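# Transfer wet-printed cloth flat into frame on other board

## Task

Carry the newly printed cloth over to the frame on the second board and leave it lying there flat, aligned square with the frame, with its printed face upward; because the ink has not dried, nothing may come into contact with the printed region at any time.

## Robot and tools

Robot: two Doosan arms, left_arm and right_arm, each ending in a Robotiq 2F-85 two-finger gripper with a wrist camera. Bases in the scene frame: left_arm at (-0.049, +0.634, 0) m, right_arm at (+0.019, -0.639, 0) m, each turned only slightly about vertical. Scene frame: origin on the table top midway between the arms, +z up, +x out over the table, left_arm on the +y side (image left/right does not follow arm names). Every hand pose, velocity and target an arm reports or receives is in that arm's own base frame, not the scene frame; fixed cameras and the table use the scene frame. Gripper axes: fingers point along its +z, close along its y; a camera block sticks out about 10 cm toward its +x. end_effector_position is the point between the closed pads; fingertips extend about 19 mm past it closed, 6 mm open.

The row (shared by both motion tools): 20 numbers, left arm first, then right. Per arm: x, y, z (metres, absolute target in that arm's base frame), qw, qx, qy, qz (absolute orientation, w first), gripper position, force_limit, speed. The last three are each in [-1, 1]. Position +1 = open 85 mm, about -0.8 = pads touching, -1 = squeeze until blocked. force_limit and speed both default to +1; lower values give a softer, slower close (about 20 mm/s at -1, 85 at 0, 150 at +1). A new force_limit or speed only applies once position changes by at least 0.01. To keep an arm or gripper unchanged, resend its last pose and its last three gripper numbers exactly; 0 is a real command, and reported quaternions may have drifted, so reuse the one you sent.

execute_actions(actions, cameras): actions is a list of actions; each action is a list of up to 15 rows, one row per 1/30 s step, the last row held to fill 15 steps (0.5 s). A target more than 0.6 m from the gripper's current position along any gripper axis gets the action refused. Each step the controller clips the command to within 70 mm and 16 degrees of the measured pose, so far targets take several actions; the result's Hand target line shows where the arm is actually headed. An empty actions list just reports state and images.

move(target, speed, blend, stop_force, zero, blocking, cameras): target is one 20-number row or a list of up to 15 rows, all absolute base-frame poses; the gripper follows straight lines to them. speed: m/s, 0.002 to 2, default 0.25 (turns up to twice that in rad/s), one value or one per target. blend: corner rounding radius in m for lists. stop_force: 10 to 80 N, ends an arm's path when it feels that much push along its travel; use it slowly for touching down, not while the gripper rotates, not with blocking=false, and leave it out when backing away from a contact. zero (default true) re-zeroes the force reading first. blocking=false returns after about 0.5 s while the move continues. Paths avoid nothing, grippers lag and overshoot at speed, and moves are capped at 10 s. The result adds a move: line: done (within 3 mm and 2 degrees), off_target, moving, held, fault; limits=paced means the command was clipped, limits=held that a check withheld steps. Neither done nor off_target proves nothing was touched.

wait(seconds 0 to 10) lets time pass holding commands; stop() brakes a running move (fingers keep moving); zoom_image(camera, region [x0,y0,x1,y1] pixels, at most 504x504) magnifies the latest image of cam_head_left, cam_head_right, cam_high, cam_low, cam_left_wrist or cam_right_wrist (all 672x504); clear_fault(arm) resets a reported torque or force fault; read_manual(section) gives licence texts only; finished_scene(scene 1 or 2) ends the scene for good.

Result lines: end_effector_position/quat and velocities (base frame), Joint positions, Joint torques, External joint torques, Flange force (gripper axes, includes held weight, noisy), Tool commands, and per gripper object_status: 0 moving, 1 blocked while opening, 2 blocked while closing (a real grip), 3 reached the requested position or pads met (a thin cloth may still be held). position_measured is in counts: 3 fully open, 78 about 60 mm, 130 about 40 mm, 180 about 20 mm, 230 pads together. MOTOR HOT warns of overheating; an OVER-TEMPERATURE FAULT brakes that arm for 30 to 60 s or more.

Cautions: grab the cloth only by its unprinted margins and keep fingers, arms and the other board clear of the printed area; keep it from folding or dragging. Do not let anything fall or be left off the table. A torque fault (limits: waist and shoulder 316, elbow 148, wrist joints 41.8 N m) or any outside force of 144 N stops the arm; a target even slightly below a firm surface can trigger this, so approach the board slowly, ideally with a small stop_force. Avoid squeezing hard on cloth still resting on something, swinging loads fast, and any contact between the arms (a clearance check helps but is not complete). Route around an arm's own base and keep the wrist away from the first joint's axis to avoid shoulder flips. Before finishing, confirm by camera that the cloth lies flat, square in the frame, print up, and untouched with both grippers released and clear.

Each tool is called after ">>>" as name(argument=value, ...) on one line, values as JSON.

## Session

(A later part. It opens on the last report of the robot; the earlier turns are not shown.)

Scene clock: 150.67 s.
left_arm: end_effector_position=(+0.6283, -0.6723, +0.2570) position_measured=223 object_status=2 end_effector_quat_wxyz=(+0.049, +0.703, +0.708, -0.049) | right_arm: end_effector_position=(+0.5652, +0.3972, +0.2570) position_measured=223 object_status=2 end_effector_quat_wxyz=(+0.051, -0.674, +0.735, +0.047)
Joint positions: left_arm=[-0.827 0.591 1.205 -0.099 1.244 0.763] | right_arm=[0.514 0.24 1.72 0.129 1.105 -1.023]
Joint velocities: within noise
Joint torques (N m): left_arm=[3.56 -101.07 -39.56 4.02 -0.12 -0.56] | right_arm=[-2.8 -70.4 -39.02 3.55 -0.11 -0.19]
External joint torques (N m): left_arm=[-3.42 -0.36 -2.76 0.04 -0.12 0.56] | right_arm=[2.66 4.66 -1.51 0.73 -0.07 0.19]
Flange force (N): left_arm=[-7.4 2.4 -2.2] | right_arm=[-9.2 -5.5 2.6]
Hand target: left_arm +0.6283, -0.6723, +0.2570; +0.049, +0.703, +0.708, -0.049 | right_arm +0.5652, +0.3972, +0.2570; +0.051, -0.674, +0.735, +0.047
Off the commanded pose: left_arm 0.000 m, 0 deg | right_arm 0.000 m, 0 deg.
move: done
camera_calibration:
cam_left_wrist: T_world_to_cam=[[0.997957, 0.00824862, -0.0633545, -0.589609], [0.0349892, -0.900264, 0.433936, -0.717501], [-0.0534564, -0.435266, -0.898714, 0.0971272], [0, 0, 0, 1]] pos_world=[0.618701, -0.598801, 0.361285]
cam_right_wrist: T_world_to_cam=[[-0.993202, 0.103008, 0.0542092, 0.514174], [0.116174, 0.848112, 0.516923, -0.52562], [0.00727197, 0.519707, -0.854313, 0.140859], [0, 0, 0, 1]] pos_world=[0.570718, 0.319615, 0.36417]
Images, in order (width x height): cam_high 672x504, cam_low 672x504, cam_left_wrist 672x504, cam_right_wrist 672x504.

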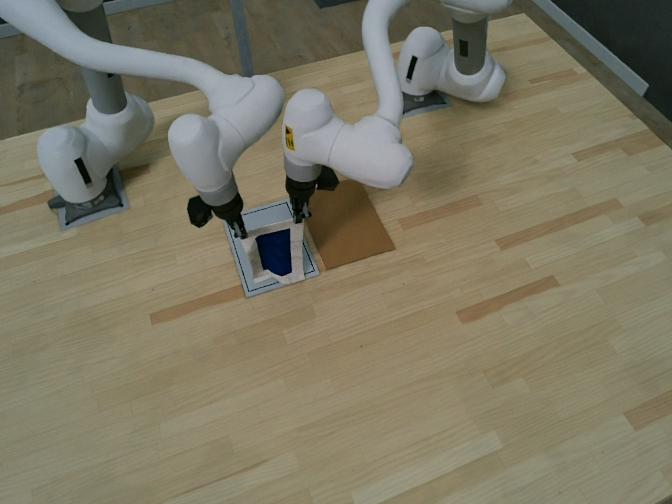

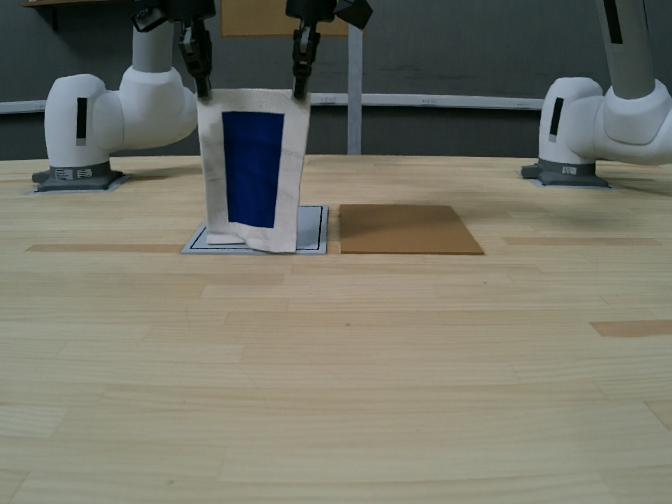

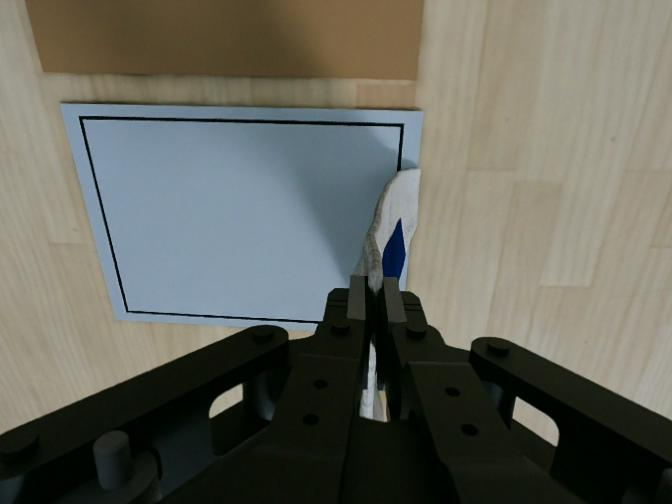

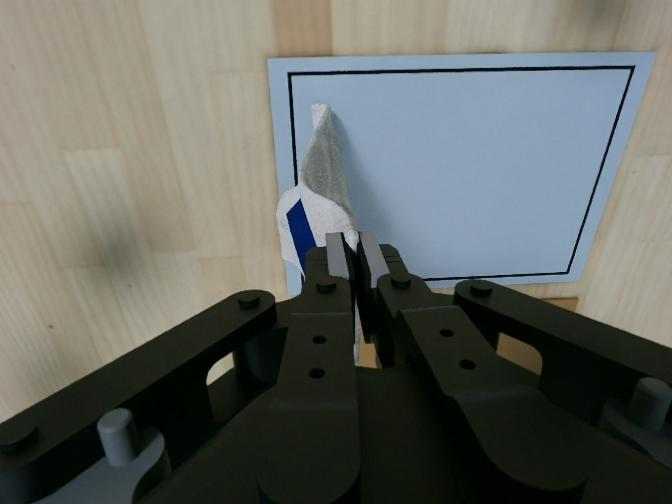

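>>> move(target=[[0.5883, -0.672, 0.24, 0.031, 0.7039, 0.7089, -0.0307, -1, -0.6, -1, 0.5254, 0.4011, 0.24, -0.0322, 0.6751, -0.7365, -0.0295, -1, -0.6, -1],[0.5383, -0.672, 0.21, 0.0155, 0.7045, 0.7094, -0.0154, -1, -0.6, -1, 0.4756, 0.406, 0.21, -0.0161, 0.6756, -0.737, -0.0148, -1, -0.6, -1]], speed=0.04, blend=0.01, cameras=["cam_low","cam_high","cam_left_wrist","cam_right_wrist"])

>>> zoom_image(camera="cam_high", region=[200, 180, 340, 310])

Scene clock: 162.20 s.
left_arm: end_effector_position=(+0.5582, -0.6720, +0.2220) position_measured=223 object_status=2 end_effector_quat_wxyz=(+0.022, +0.704, +0.709, -0.021) | right_arm: end_effector_position=(+0.4918, +0.4044, +0.2198) position_measured=223 object_status=2 end_effector_quat_wxyz=(+0.021, -0.675, +0.737, +0.020)
Joint positions: left_arm=[-0.905 0.555 1.324 -0.04 1.214 0.672] | right_arm=[0.614 0.203 1.835 0.051 1.066 -0.894]
Joint velocities: within noise
Joint torques (N m): left_arm=[4.32 -96.59 -38.41 4.14 0.17 -0.59] | right_arm=[-2.94 -64.69 -37.48 3.25 0.06 -0.22]
External joint torques (N m): left_arm=[-4.44 -1.34 -3.11 0.01 -0.25 0.59] | right_arm=[3.11 4.23 -1.34 0.74 -0.11 0.21]
Flange force (N): left_arm=[-7.2 0.0 -3.1] | right_arm=[-9.9 -3.0 2.6]
Hand target: left_arm +0.5582, -0.6720, +0.2219; +0.022, +0.704, +0.709, -0.021 | right_arm +0.4918, +0.4044, +0.2198; +0.021, -0.675, +0.737, +0.020
Off the commanded pose: left_arm 0.023 m, 1 deg | right_arm 0.019 m, 1 deg.
move: held (left_arm; a check stopped the path), off_target (right_arm; braked when a check withheld steps of left_arm); path passed 1 of 2 targets; limits=held
pose unreachable (left arm): on one or more control steps of this call, first in action 0 (counted from 0), this arm could not follow its commanded pose, so it was not sent that pose on those steps. It may still have moved: this result reports where it is.
cause: moving toward the commanded pose would bring a part of the arm too close to another arm (a part of this arm just beyond joint 5 (wrist pitch) and a part of the right arm just beyond its joint 4 (forearm roll)).
camera_calibration:
cam_left_wrist: T_world_to_cam=[[0.997933, 0.0129165, -0.0629465, -0.518743], [0.034896, -0.93149, 0.36209, -0.70467], [-0.0539571, -0.363538, -0.930016, 0.117478], [0, 0, 0, 1]] pos_world=[0.5486, -0.606984, 0.331757]
cam_right_wrist: T_world_to_cam=[[-0.992821, 0.107392, 0.052665, 0.440949], [0.119605, 0.887354, 0.445306, -0.505714], [0.00108966, 0.448408, -0.893828, 0.146445], [0, 0, 0, 1]] pos_world=[0.49811, 0.335727, 0.332871]
Images, in order (width x height): cam_high 672x504, cam_low 672x504, cam_left_wrist 672x504, cam_right_wrist 672x504.

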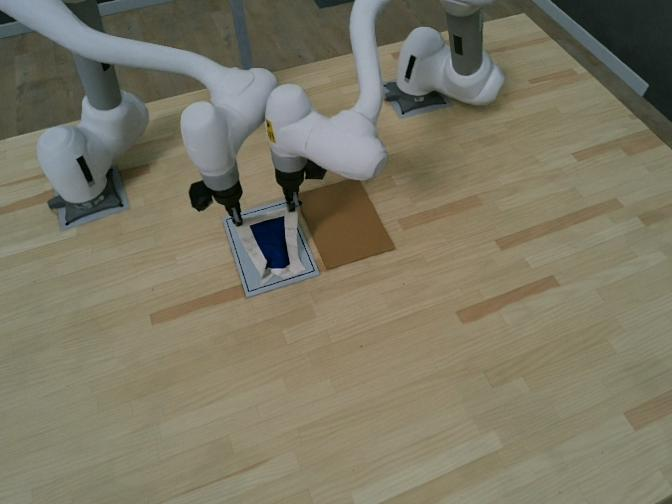

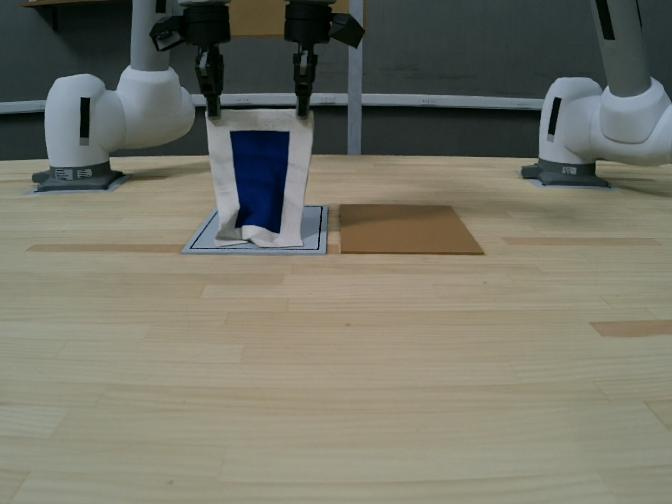

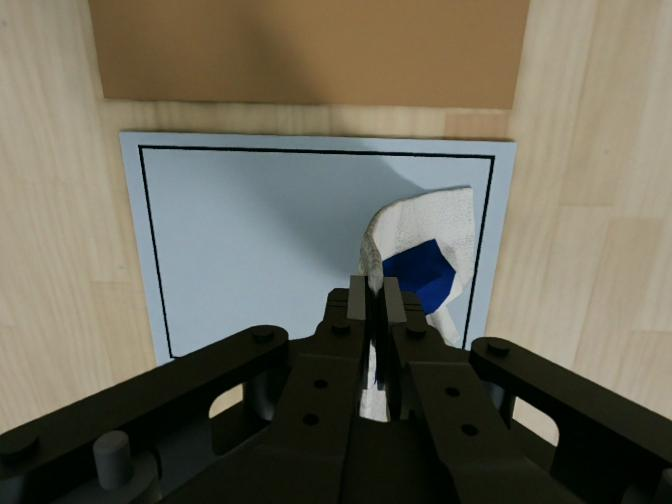

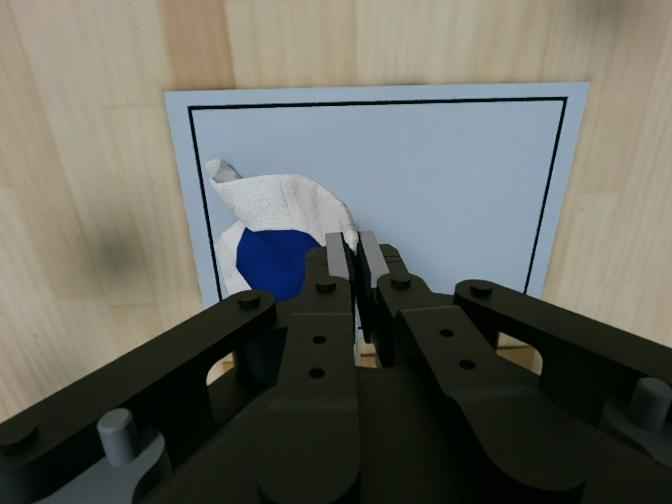

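Scaled by 3.600 from the camera's 672x504 image, which has a finer 960x720 frame.

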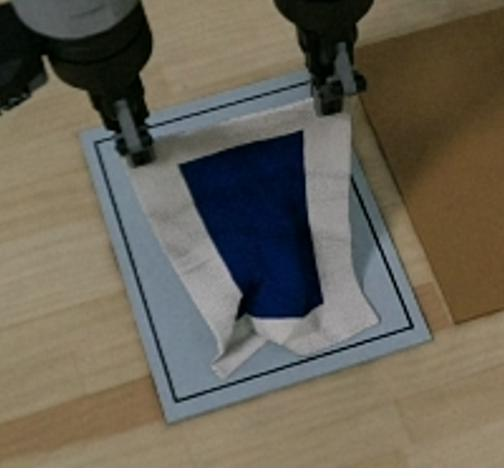

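>>> move(target=[[0.5883, -0.672, 0.245, 0.031, 0.7039, 0.7089, -0.0307, -1, -0.6, -1, 0.5254, 0.4011, 0.245, -0.0322, 0.6751, -0.7365, -0.0295, -1, -0.6, -1],[0.6083, -0.6723, 0.28, 0.0495, 0.7029, 0.7079, -0.0491, -1, -0.6, -1, 0.5452, 0.3972, 0.28, -0.0515, 0.6741, -0.7354, -0.0472, -1, -0.6, -1],[0.6083, -0.6723, 0.33, 0.0495, 0.7029, 0.7079, -0.0491, -1, -0.6, -1, 0.5452, 0.3972, 0.33, -0.0515, 0.6741, -0.7354, -0.0472, -1, -0.6, -1]], speed=0.06, blend=0.01, cameras=["cam_low","cam_high","cam_left_wrist","cam_right_wrist"])

>>> zoom_image(camera="cam_high", region=[200, 160, 340, 310])

>>> zoom_image(camera="cam_low", region=[150, 20, 400, 270])

Scene clock: 169.07 s.
left_arm: end_effector_position=(+0.6083, -0.6723, +0.3301) position_measured=223 object_status=2 end_effector_quat_wxyz=(+0.050, +0.703, +0.708, -0.049) | right_arm: end_effector_position=(+0.5452, +0.3972, +0.3300) position_measured=223 object_status=2 end_effector_quat_wxyz=(+0.052, -0.674, +0.735, +0.047)
Joint positions: left_arm=[-0.844 0.545 1.146 -0.094 1.346 0.736] | right_arm=[0.53 0.176 1.661 0.121 1.225 -0.991]
Joint velocities: within noise
Joint torques (N m): left_arm=[3.66 -97.91 -40.37 4.1 -0.05 -0.6] | right_arm=[-2.59 -65.5 -40.89 3.7 -0.08 -0.16]
External joint torques (N m): left_arm=[-3.59 -0.64 -2.9 0.06 -0.19 0.6] | right_arm=[2.53 4.78 -1.25 0.77 -0.1 0.16]
Flange force (N): left_arm=[-7.6 2.0 -3.0] | right_arm=[-9.2 -5.3 1.9]
Hand target: left_arm +0.6083, -0.6723, +0.3300; +0.049, +0.703, +0.708, -0.049 | right_arm +0.5452, +0.3972, +0.3300; +0.051, -0.674, +0.735, +0.047
Off the commanded pose: left_arm 0.000 m, 0 deg | right_arm 0.000 m, 0 deg.
move: done
camera_calibration:
cam_left_wrist: T_world_to_cam=[[0.997966, 0.0081966, -0.0632208, -0.565113], [0.0348892, -0.900224, 0.434026, -0.748478], [-0.0533554, -0.435349, -0.898679, 0.161629], [0, 0, 0, 1]] pos_world=[0.598701, -0.598801, 0.434384]
cam_right_wrist: T_world_to_cam=[[-0.993202, 0.103059, 0.054124, 0.490383], [0.116174, 0.848106, 0.516933, -0.560949], [0.00737197, 0.519707, -0.854313, 0.203366], [0, 0, 0, 1]] pos_world=[0.550718, 0.319515, 0.43717]
Images, in order (width x height): cam_high 672x504, cam_low 672x504, cam_left_wrist 672x504, cam_right_wrist 672x504.

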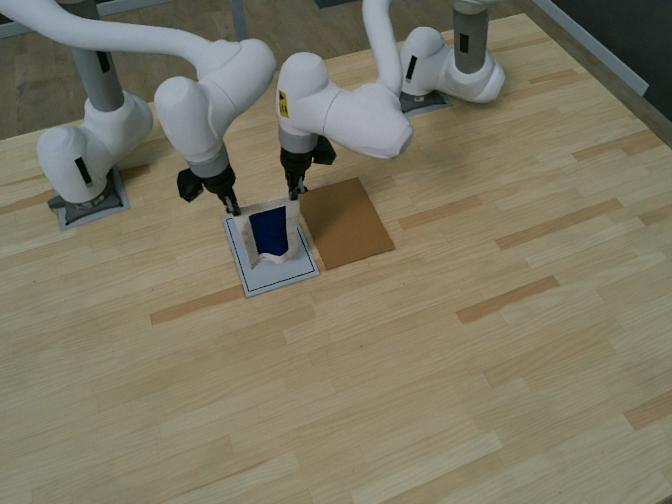

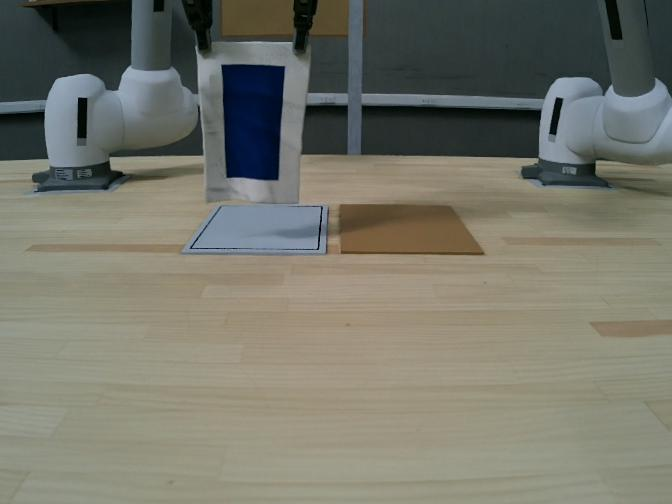

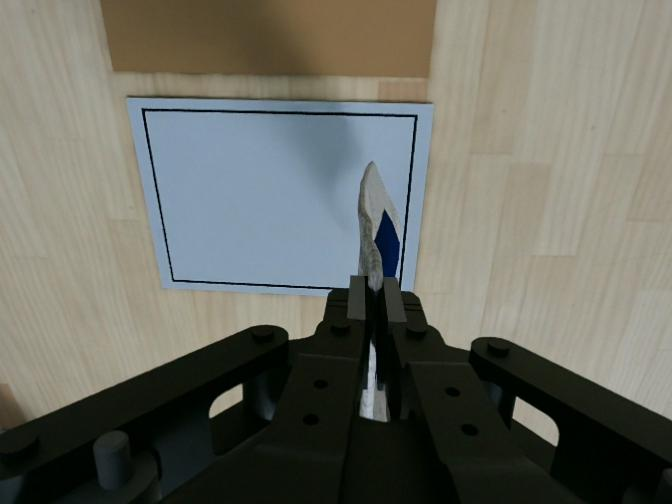

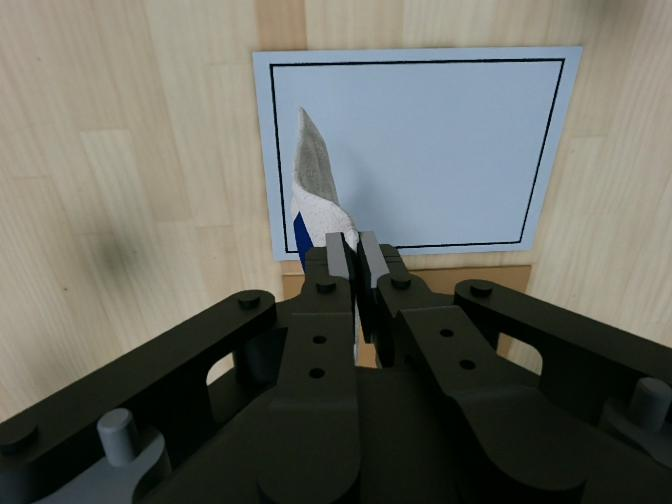

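Scaled by 3.360 from the camera's 672x504 image, which has a finer 960x720 frame.

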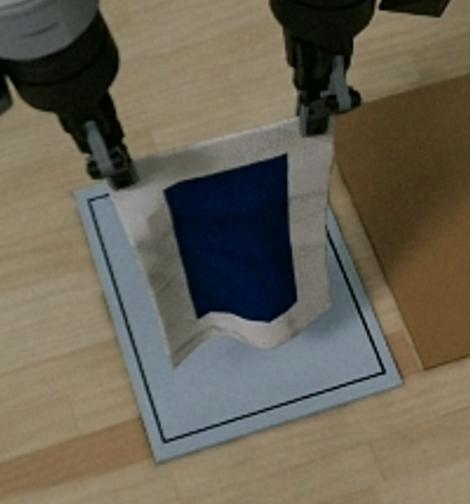

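Scaled by 2.016 from the camera's 672x504 image, which has a finer 960x720 frame.

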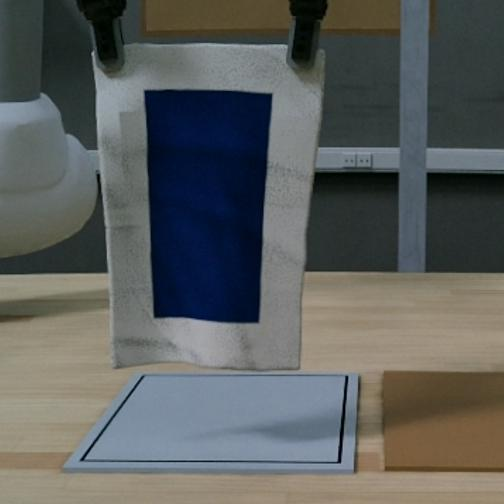

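>>> move(target=[[0.5176, -0.672, 0.4, 0.0495, 0.7029, 0.7079, -0.0491, -1, -0.6, -1, 0.4577, 0.4055, 0.4, -0.0515, 0.6741, -0.7354, -0.0472, -1, -0.6, -1],[0.511, -0.4361, 0.4, 0.0495, 0.7029, 0.7079, -0.0491, -1, -0.6, -1, 0.4733, 0.641, 0.4, -0.0515, 0.6741, -0.7354, -0.0472, -1, -0.6, -1]], speed=0.12, blend=0.02, cameras=["cam_low","cam_high","cam_left_wrist","cam_right_wrist"])

Scene clock: 174.27 s.
left_arm: end_effector_position=(+0.5110, -0.4361, +0.4000) position_measured=223 object_status=2 end_effector_quat_wxyz=(+0.049, +0.703, +0.708, -0.049) | right_arm: end_effector_position=(+0.4733, +0.6410, +0.4000) position_measured=223 object_status=2 end_effector_quat_wxyz=(+0.052, -0.674, +0.735, +0.047)
Joint positions: left_arm=[-0.713 0.149 1.565 -0.108 1.336 0.871] | right_arm=[0.862 0.338 1.326 0.083 1.365 -0.634]
Joint velocities: within noise
Joint torques (N m): left_arm=[3.8 -58.7 -40.4 4.06 -0.03 -0.59] | right_arm=[-2.58 -83.13 -42.1 3.81 -0.1 -0.19]
External joint torques (N m): left_arm=[-3.84 -0.01 -2.59 0.04 -0.18 0.59] | right_arm=[2.37 4.31 -1.46 0.75 -0.17 0.19]
Flange force (N): left_arm=[-7.2 0.4 -2.6] | right_arm=[-10.7 -3.0 0.1]
Hand target: left_arm +0.5110, -0.4361, +0.4000; +0.049, +0.703, +0.708, -0.049 | right_arm +0.4733, +0.6410, +0.4000; +0.051, -0.674, +0.735, +0.047
Off the commanded pose: left_arm 0.000 m, 0 deg | right_arm 0.000 m, 0 deg.
move: done
camera_calibration:
cam_left_wrist: T_world_to_cam=[[0.997955, 0.00811578, -0.063402, -0.465459], [0.0348903, -0.900267, 0.433938, -0.56285], [-0.053557, -0.435263, -0.898709, 0.322188], [0, 0, 0, 1]] pos_world=[0.501401, -0.362701, 0.504285]
cam_right_wrist: T_world_to_cam=[[-0.993202, 0.103059, 0.054124, 0.390052], [0.116174, 0.848106, 0.516933, -0.795601], [0.00737197, 0.519707, -0.854313, 0.137079], [0, 0, 0, 1]] pos_world=[0.478818, 0.563315, 0.50727]
Images, in order (width x height): cam_high 672x504, cam_low 672x504, cam_left_wrist 672x504, cam_right_wrist 672x504.

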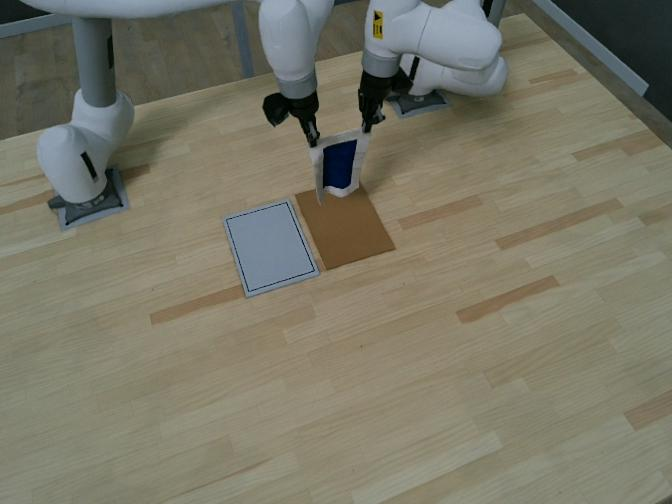

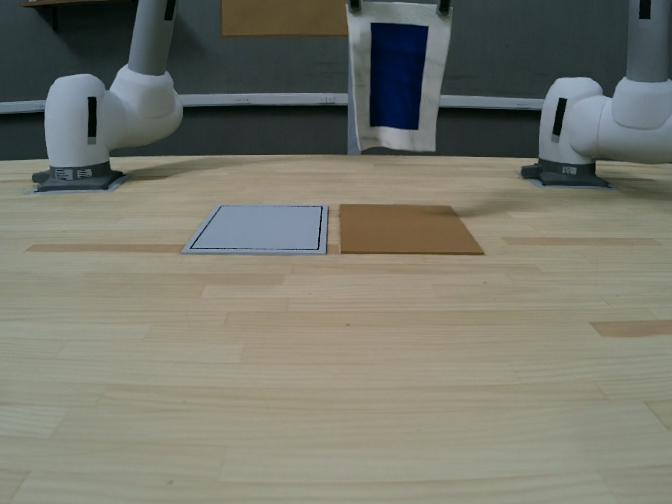

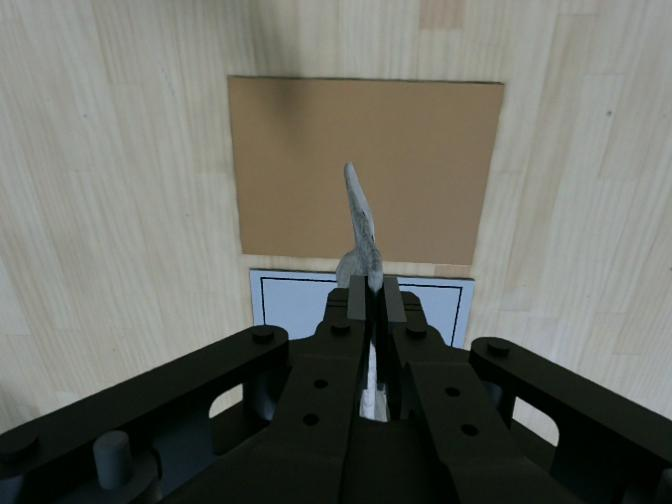

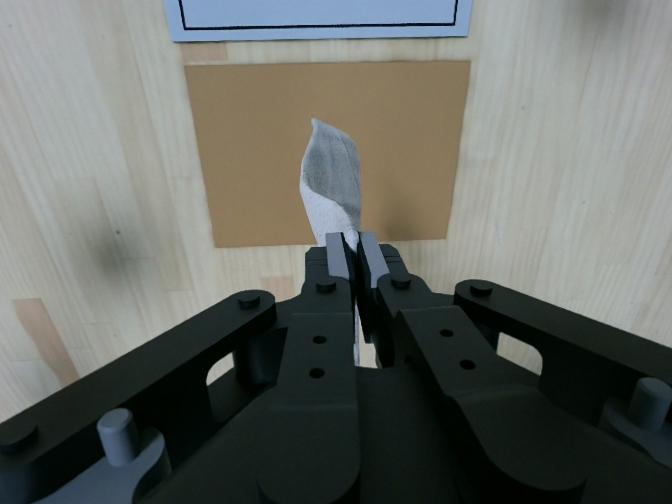

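>>> move(target=[[0.511, -0.4361, 0.295, 0.0495, 0.7029, 0.7079, -0.0491, -1, -0.6, -1, 0.4733, 0.641, 0.295, -0.0515, 0.6741, -0.7354, -0.0472, -1, -0.6, -1],[0.511, -0.4387, 0.285, 0, 0.7046, 0.7096, 0, -1, -0.6, -1, 0.4733, 0.6436, 0.285, 0, 0.6757, -0.7372, 0, -1, -0.6, -1]], speed=0.1, cameras=["cam_low","cam_high","cam_left_wrist","cam_right_wrist"])

>>> zoom_image(camera="cam_high", region=[260, 120, 400, 270])

Scene clock: 179.80 s.
left_arm: end_effector_position=(+0.5110, -0.4387, +0.2850) position_measured=223 object_status=2 end_effector_quat_wxyz=(+0.000, +0.705, +0.710, +0.000) | right_arm: end_effector_position=(+0.4733, +0.6436, +0.2850) position_measured=223 object_status=2 end_effector_quat_wxyz=(+0.000, -0.676, +0.737, +0.000)
Joint positions: left_arm=[-0.761 0.235 1.668 0 1.239 0.803] | right_arm=[0.894 0.429 1.401 0 1.312 -0.59]
Joint velocities: within noise
Joint torques (N m): left_arm=[3.42 -65.61 -38.1 4.18 0.19 -0.57] | right_arm=[-2.88 -90.95 -40.23 3.47 0.15 -0.19]
External joint torques (N m): left_arm=[-3.36 -0.55 -2.96 0.05 -0.14 0.57] | right_arm=[2.96 4.5 -1.8 0.77 -0.1 0.19]
Flange force (N): left_arm=[-6.2 0.8 -3.7] | right_arm=[-11.8 -2.6 -0.2]
Hand target: left_arm +0.5110, -0.4387, +0.2850; +0.000, +0.705, +0.710, +0.000 | right_arm +0.4733, +0.6436, +0.2850; +0.000, -0.676, +0.737, +0.000
Off the commanded pose: left_arm 0.000 m, 0 deg | right_arm 0.000 m, 0 deg.
move: done
camera_calibration:
cam_left_wrist: T_world_to_cam=[[0.997892, 0.016966, -0.0626332, -0.469023], [0.0352973, -0.951848, 0.304532, -0.501244], [-0.0544506, -0.306101, -0.950441, 0.289652], [0, 0, 0, 1]] pos_world=[0.501499, -0.380488, 0.398565]
cam_right_wrist: T_world_to_cam=[[-0.992556, 0.110447, 0.0513219, 0.391774], [0.121742, 0.911535, 0.392789, -0.746423], [-0.00339909, 0.396114, -0.918195, 0.140239], [0, 0, 0, 1]] pos_world=[0.480205, 0.581569, 0.401847]
Images, in order (width x height): cam_high 672x504, cam_low 672x504, cam_left_wrist 672x504, cam_right_wrist 672x504.

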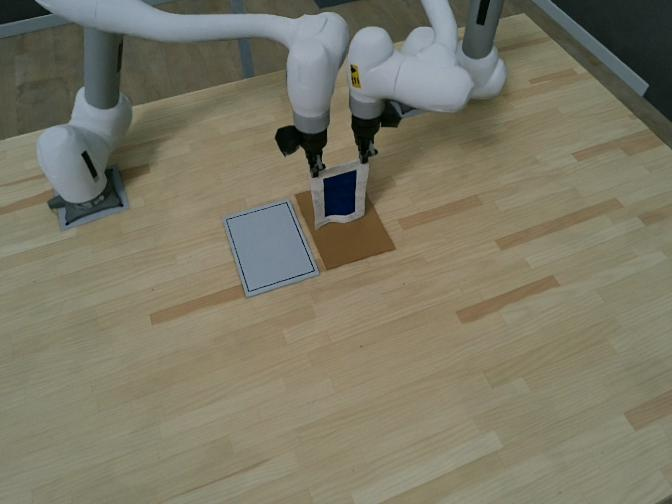

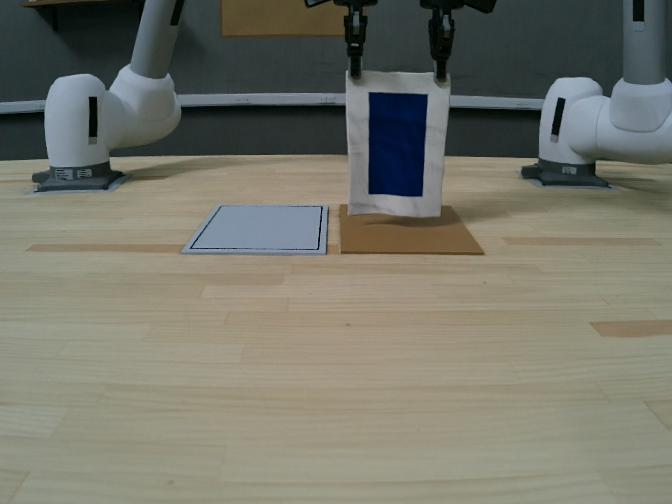

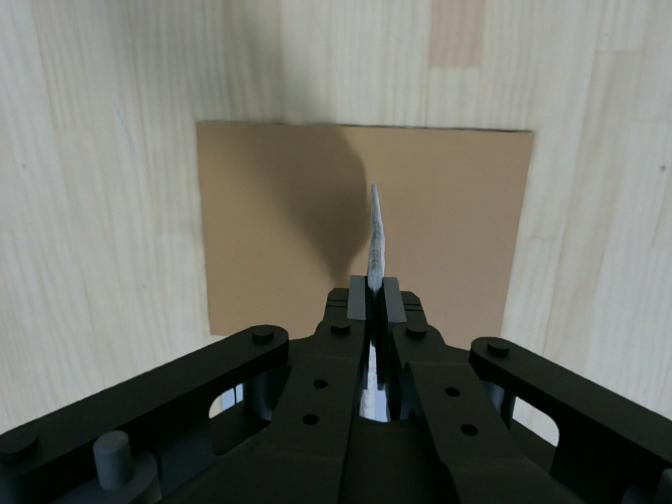

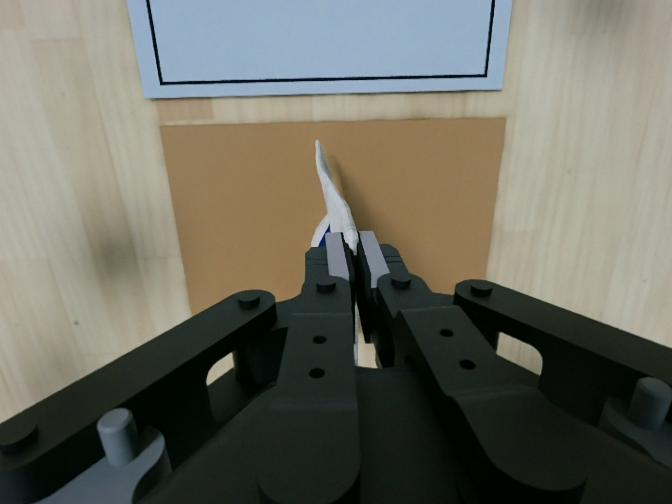

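Scaled by 3.360 from the camera's 672x504 image, which has a finer 960x720 frame.

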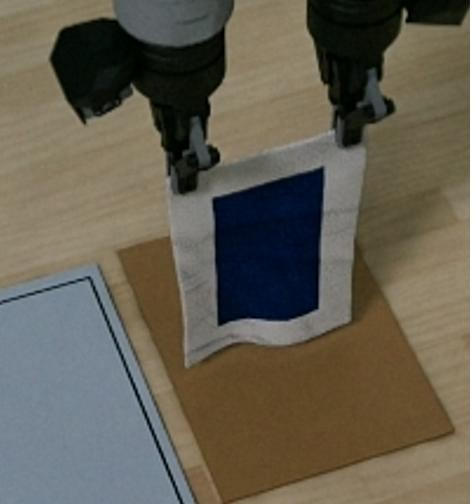

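>>> move(target=[[0.566, -0.4373, 0.283, 0.025, 0.7041, 0.7091, -0.0246, -1, -0.6, -1, 0.5281, 0.6369, 0.283, -0.0258, 0.6755, -0.7368, -0.0236, -1, -0.6, -1]], speed=0.06, cameras=["cam_high","cam_left_wrist","cam_right_wrist"])

>>> zoom_image(camera="cam_high", region=[260, 120, 400, 270])

Scene clock: 183.70 s.
left_arm: end_effector_position=(+0.5660, -0.4373, +0.2830) position_measured=223 object_status=2 end_effector_quat_wxyz=(+0.025, +0.704, +0.709, -0.025) | right_arm: end_effector_position=(+0.5281, +0.6369, +0.2830) position_measured=223 object_status=2 end_effector_quat_wxyz=(-0.026, +0.675, -0.737, -0.024)
Joint positions: left_arm=[-0.684 0.281 1.613 -0.058 1.203 0.899] | right_arm=[0.822 0.449 1.376 0.045 1.262 -0.675]
Joint velocities: within noise
Joint torques (N m): left_arm=[3.85 -70.25 -38.4 4.03 0.08 -0.54] | right_arm=[-2.83 -93.06 -40.74 3.56 -0.01 -0.21]
External joint torques (N m): left_arm=[-4 0.32 -2.53 0.03 -0.17 0.54] | right_arm=[3.17 4.33 -1.52 0.8 -0.09 0.21]
Flange force (N): left_arm=[-7.3 1.3 -2.0] | right_arm=[-11.0 -2.8 0.8]
Hand target: left_arm +0.5660, -0.4373, +0.2830; +0.025, +0.704, +0.709, -0.025 | right_arm +0.5281, +0.6369, +0.2830; -0.026, +0.675, -0.737, -0.024
Off the commanded pose: left_arm 0.000 m, 0 deg | right_arm 0.000 m, 0 deg.
move: done
camera_calibration:
cam_left_wrist: T_world_to_cam=[[0.997946, 0.0125443, -0.0628144, -0.525966], [0.0349907, -0.928153, 0.370549, -0.50941], [-0.0536531, -0.371986, -0.926686, 0.255154], [0, 0, 0, 1]] pos_world=[0.5564, -0.371299, 0.392171]
cam_right_wrist: T_world_to_cam=[[-0.992903, 0.106544, 0.0528326, 0.449228], [0.118907, 0.881998, 0.456006, -0.743857], [0.00198641, 0.459052, -0.888407, 0.0899213], [0, 0, 0, 1]] pos_world=[0.534312, 0.566939, 0.395356]
Images, in order (width x height): cam_high 672x504, cam_left_wrist 672x504, cam_right_wrist 672x504.

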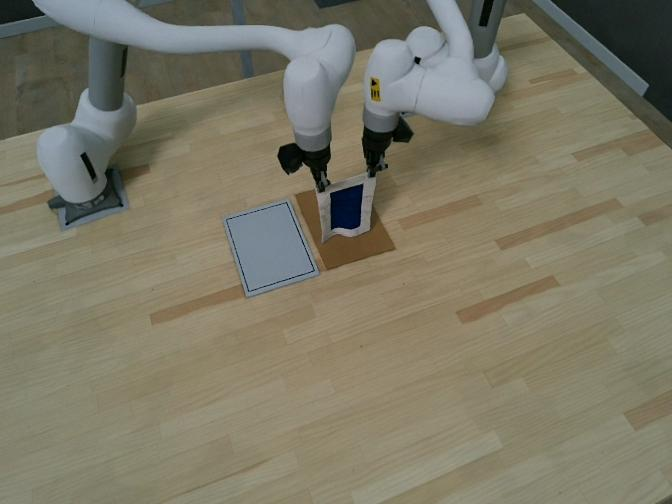

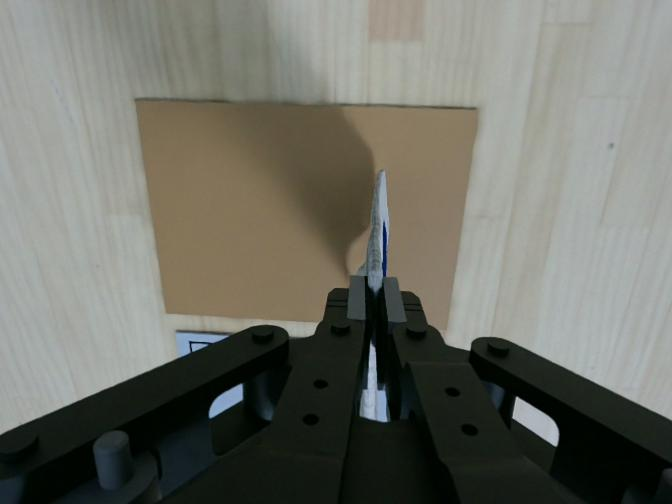

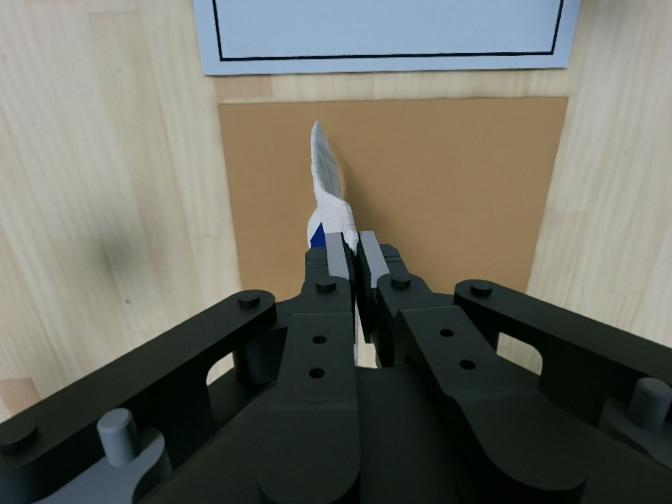

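Scaled by 3.360 from the camera's 672x504 image, which has a finer 960x720 frame.

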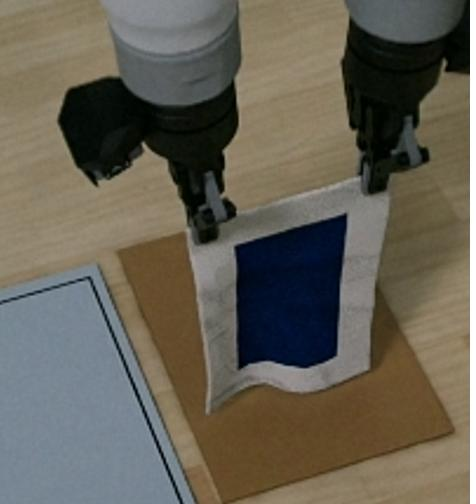

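>>> move(target=[[0.5463, -0.4375, 0.262, 0.0124, 0.7045, 0.7095, -0.0123, -1, -0.6, -1, 0.506, 0.6387, 0.262, -0.0129, 0.6756, -0.7371, -0.0118, -1, -0.6, -1],[0.5013, -0.438, 0.25, 0, 0.7046, 0.7096, 0, -1, -0.6, -1, 0.4611, 0.6438, 0.25, 0, 0.6757, -0.7372, 0, -1, -0.6, -1]], speed=0.06, blend=0.01, cameras=["cam_high","cam_left_wrist","cam_right_wrist"])

>>> zoom_image(camera="cam_high", region=[260, 120, 400, 270])

Scene clock: 188.83 s.
left_arm: end_effector_position=(+0.5013, -0.4380, +0.2500) position_measured=223 object_status=2 end_effector_quat_wxyz=(+0.000, +0.705, +0.710, +0.000) | right_arm: end_effector_position=(+0.4611, +0.6438, +0.2500) position_measured=223 object_status=2 end_effector_quat_wxyz=(+0.000, -0.676, +0.737, +0.000)
Joint positions: left_arm=[-0.77 0.243 1.724 0 1.174 0.794] | right_arm=[0.906 0.434 1.458 0 1.249 -0.578]
Joint velocities: within noise
Joint torques (N m): left_arm=[3.29 -65.31 -37.08 4.1 0.23 -0.55] | right_arm=[-2.73 -90.78 -39.57 3.36 0.21 -0.19]
External joint torques (N m): left_arm=[-3.52 0.04 -2.82 0.01 -0.18 0.55] | right_arm=[2.71 4.64 -1.67 0.8 -0.16 0.19]
Flange force (N): left_arm=[-6.8 1.0 -2.8] | right_arm=[-11.4 -2.5 0.8]
Hand target: left_arm +0.5013, -0.4380, +0.2500; +0.000, +0.705, +0.710, +0.000 | right_arm +0.4611, +0.6438, +0.2500; +0.000, -0.676, +0.737, +0.000
Off the commanded pose: left_arm 0.000 m, 0 deg | right_arm 0.000 m, 0 deg.
move: done
camera_calibration:
cam_left_wrist: T_world_to_cam=[[0.997892, 0.016966, -0.0626332, -0.461554], [0.0352973, -0.951848, 0.304532, -0.489546], [-0.0544506, -0.306101, -0.950441, 0.255977], [0, 0, 0, 1]] pos_world=[0.491799, -0.379788, 0.363465]
cam_right_wrist: T_world_to_cam=[[-0.992556, 0.110451, 0.0513117, 0.381441], [0.121741, 0.911571, 0.392706, -0.731362], [-0.00339951, 0.396029, -0.918232, 0.108044], [0, 0, 0, 1]] pos_world=[0.468005, 0.581769, 0.366847]
Images, in order (width x height): cam_high 672x504, cam_left_wrist 672x504, cam_right_wrist 672x504.

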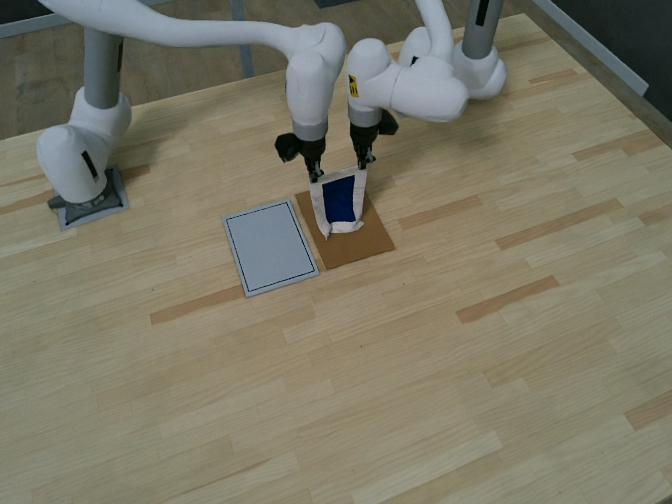

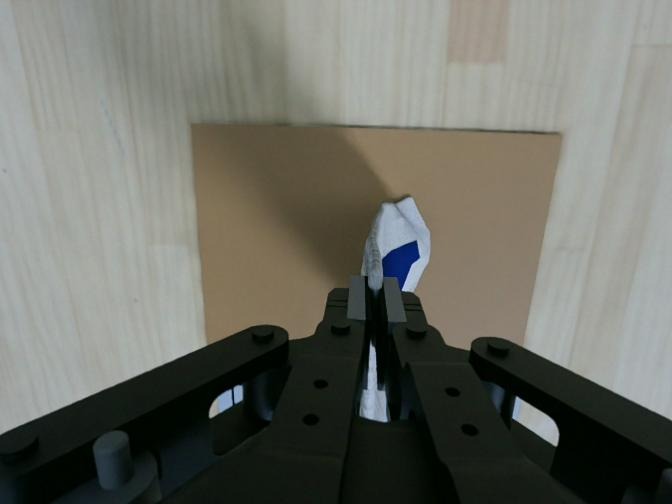

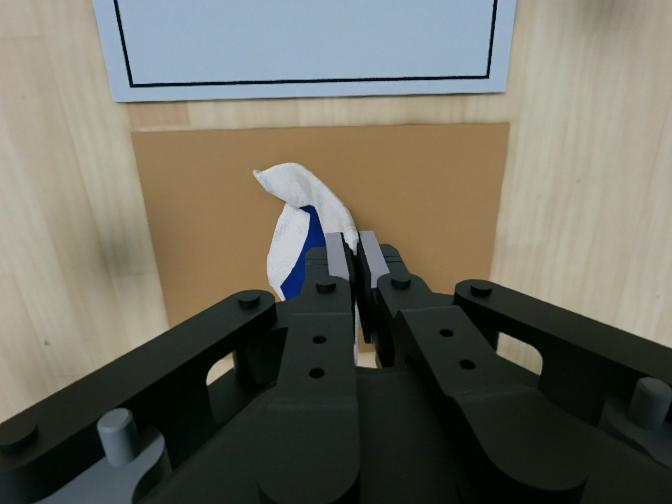

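Scaled by 3.360 from the camera's 672x504 image, which has a finer 960x720 frame.

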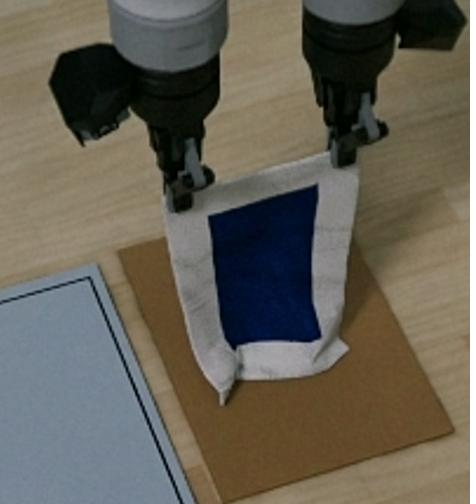

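>>> move(target=[[0.5113, -0.438, 0.31, 0, 0.7046, 0.7096, 0, -1, -0.6, -1, 0.4711, 0.6428, 0.31, 0, 0.6757, -0.7372, 0, -1, -0.6, -1]], speed=0.06, cameras=["cam_high","cam_left_wrist","cam_right_wrist"])

>>> zoom_image(camera="cam_high", region=[260, 120, 400, 270])

Scene clock: 192.03 s.
left_arm: end_effector_position=(+0.5113, -0.4380, +0.3100) position_measured=223 object_status=2 end_effector_quat_wxyz=(+0.000, +0.705, +0.710, +0.000) | right_arm: end_effector_position=(+0.4711, +0.6428, +0.3101) position_measured=223 object_status=2 end_effector_quat_wxyz=(+0.000, -0.676, +0.737, +0.000)
Joint positions: left_arm=[-0.76 0.222 1.637 0 1.283 0.804] | right_arm=[0.895 0.416 1.374 0 1.352 -0.589]
Joint velocities: within noise
Joint torques (N m): left_arm=[3.53 -64.77 -38.5 4.29 0.27 -0.58] | right_arm=[-2.89 -90.04 -40.61 3.51 0.23 -0.2]
External joint torques (N m): left_arm=[-3.42 -0.34 -3.07 -0.01 -0.22 0.58] | right_arm=[3 4.27 -1.82 0.77 -0.17 0.2]
Flange force (N): left_arm=[-6.6 1.1 -3.7] | right_arm=[-11.6 -2.4 -0.6]
Hand target: left_arm +0.5113, -0.4380, +0.3100; +0.000, +0.705, +0.710, +0.000 | right_arm +0.4711, +0.6428, +0.3100; +0.000, -0.676, +0.737, +0.000
Off the commanded pose: left_arm 0.000 m, 0 deg | right_arm 0.000 m, 0 deg.
move: done
camera_calibration:
cam_left_wrist: T_world_to_cam=[[0.997892, 0.016966, -0.0626332, -0.467769], [0.0352973, -0.951848, 0.304532, -0.508202], [-0.0544506, -0.306101, -0.950441, 0.313643], [0, 0, 0, 1]] pos_world=[0.501799, -0.379788, 0.423565]
cam_right_wrist: T_world_to_cam=[[-0.992557, 0.110442, 0.0513197, 0.388296], [0.121736, 0.911535, 0.39279, -0.75527], [-0.00339912, 0.396114, -0.918195, 0.163595], [0, 0, 0, 1]] pos_world=[0.477905, 0.580769, 0.426947]
Images, in order (width x height): cam_high 672x504, cam_left_wrist 672x504, cam_right_wrist 672x504.

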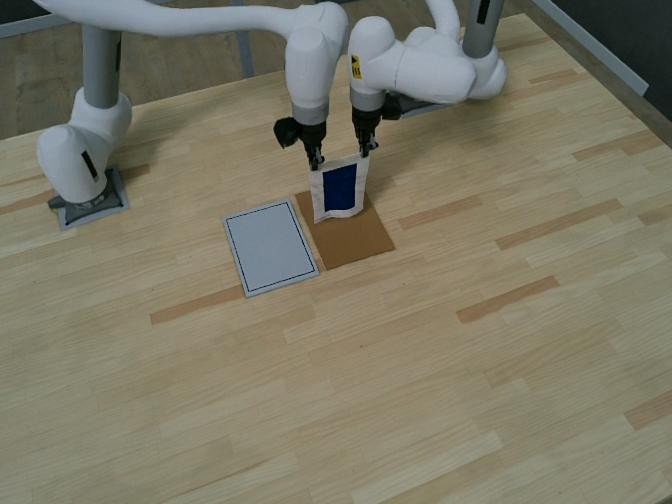

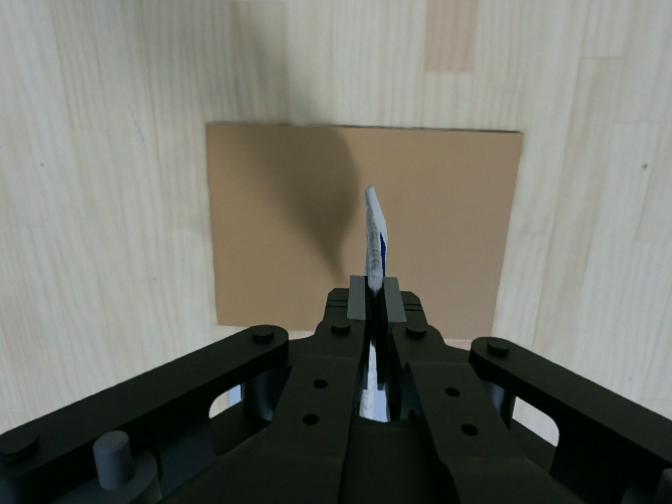

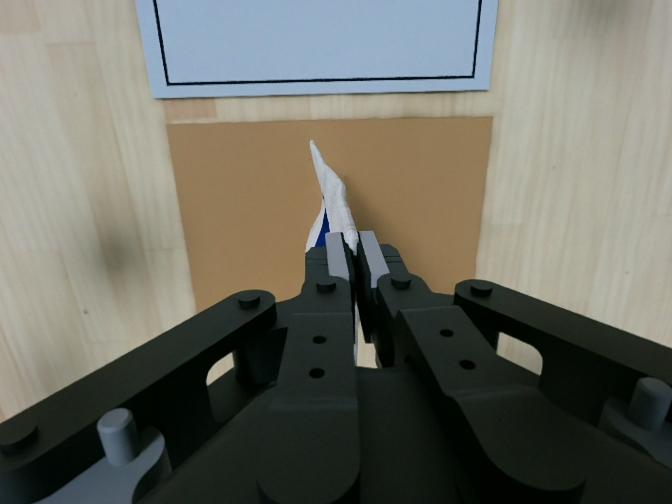

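Scaled by 3.360 from the camera's 672x504 image, which has a finer 960x720 frame.

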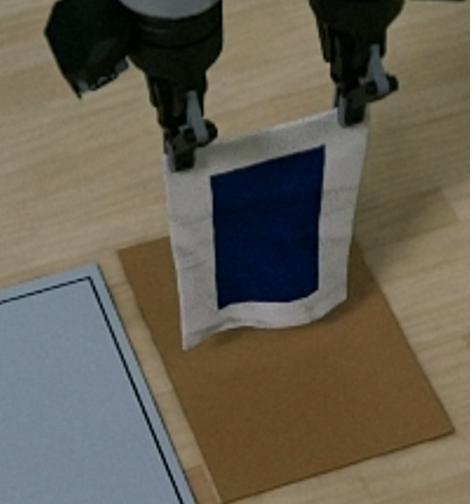

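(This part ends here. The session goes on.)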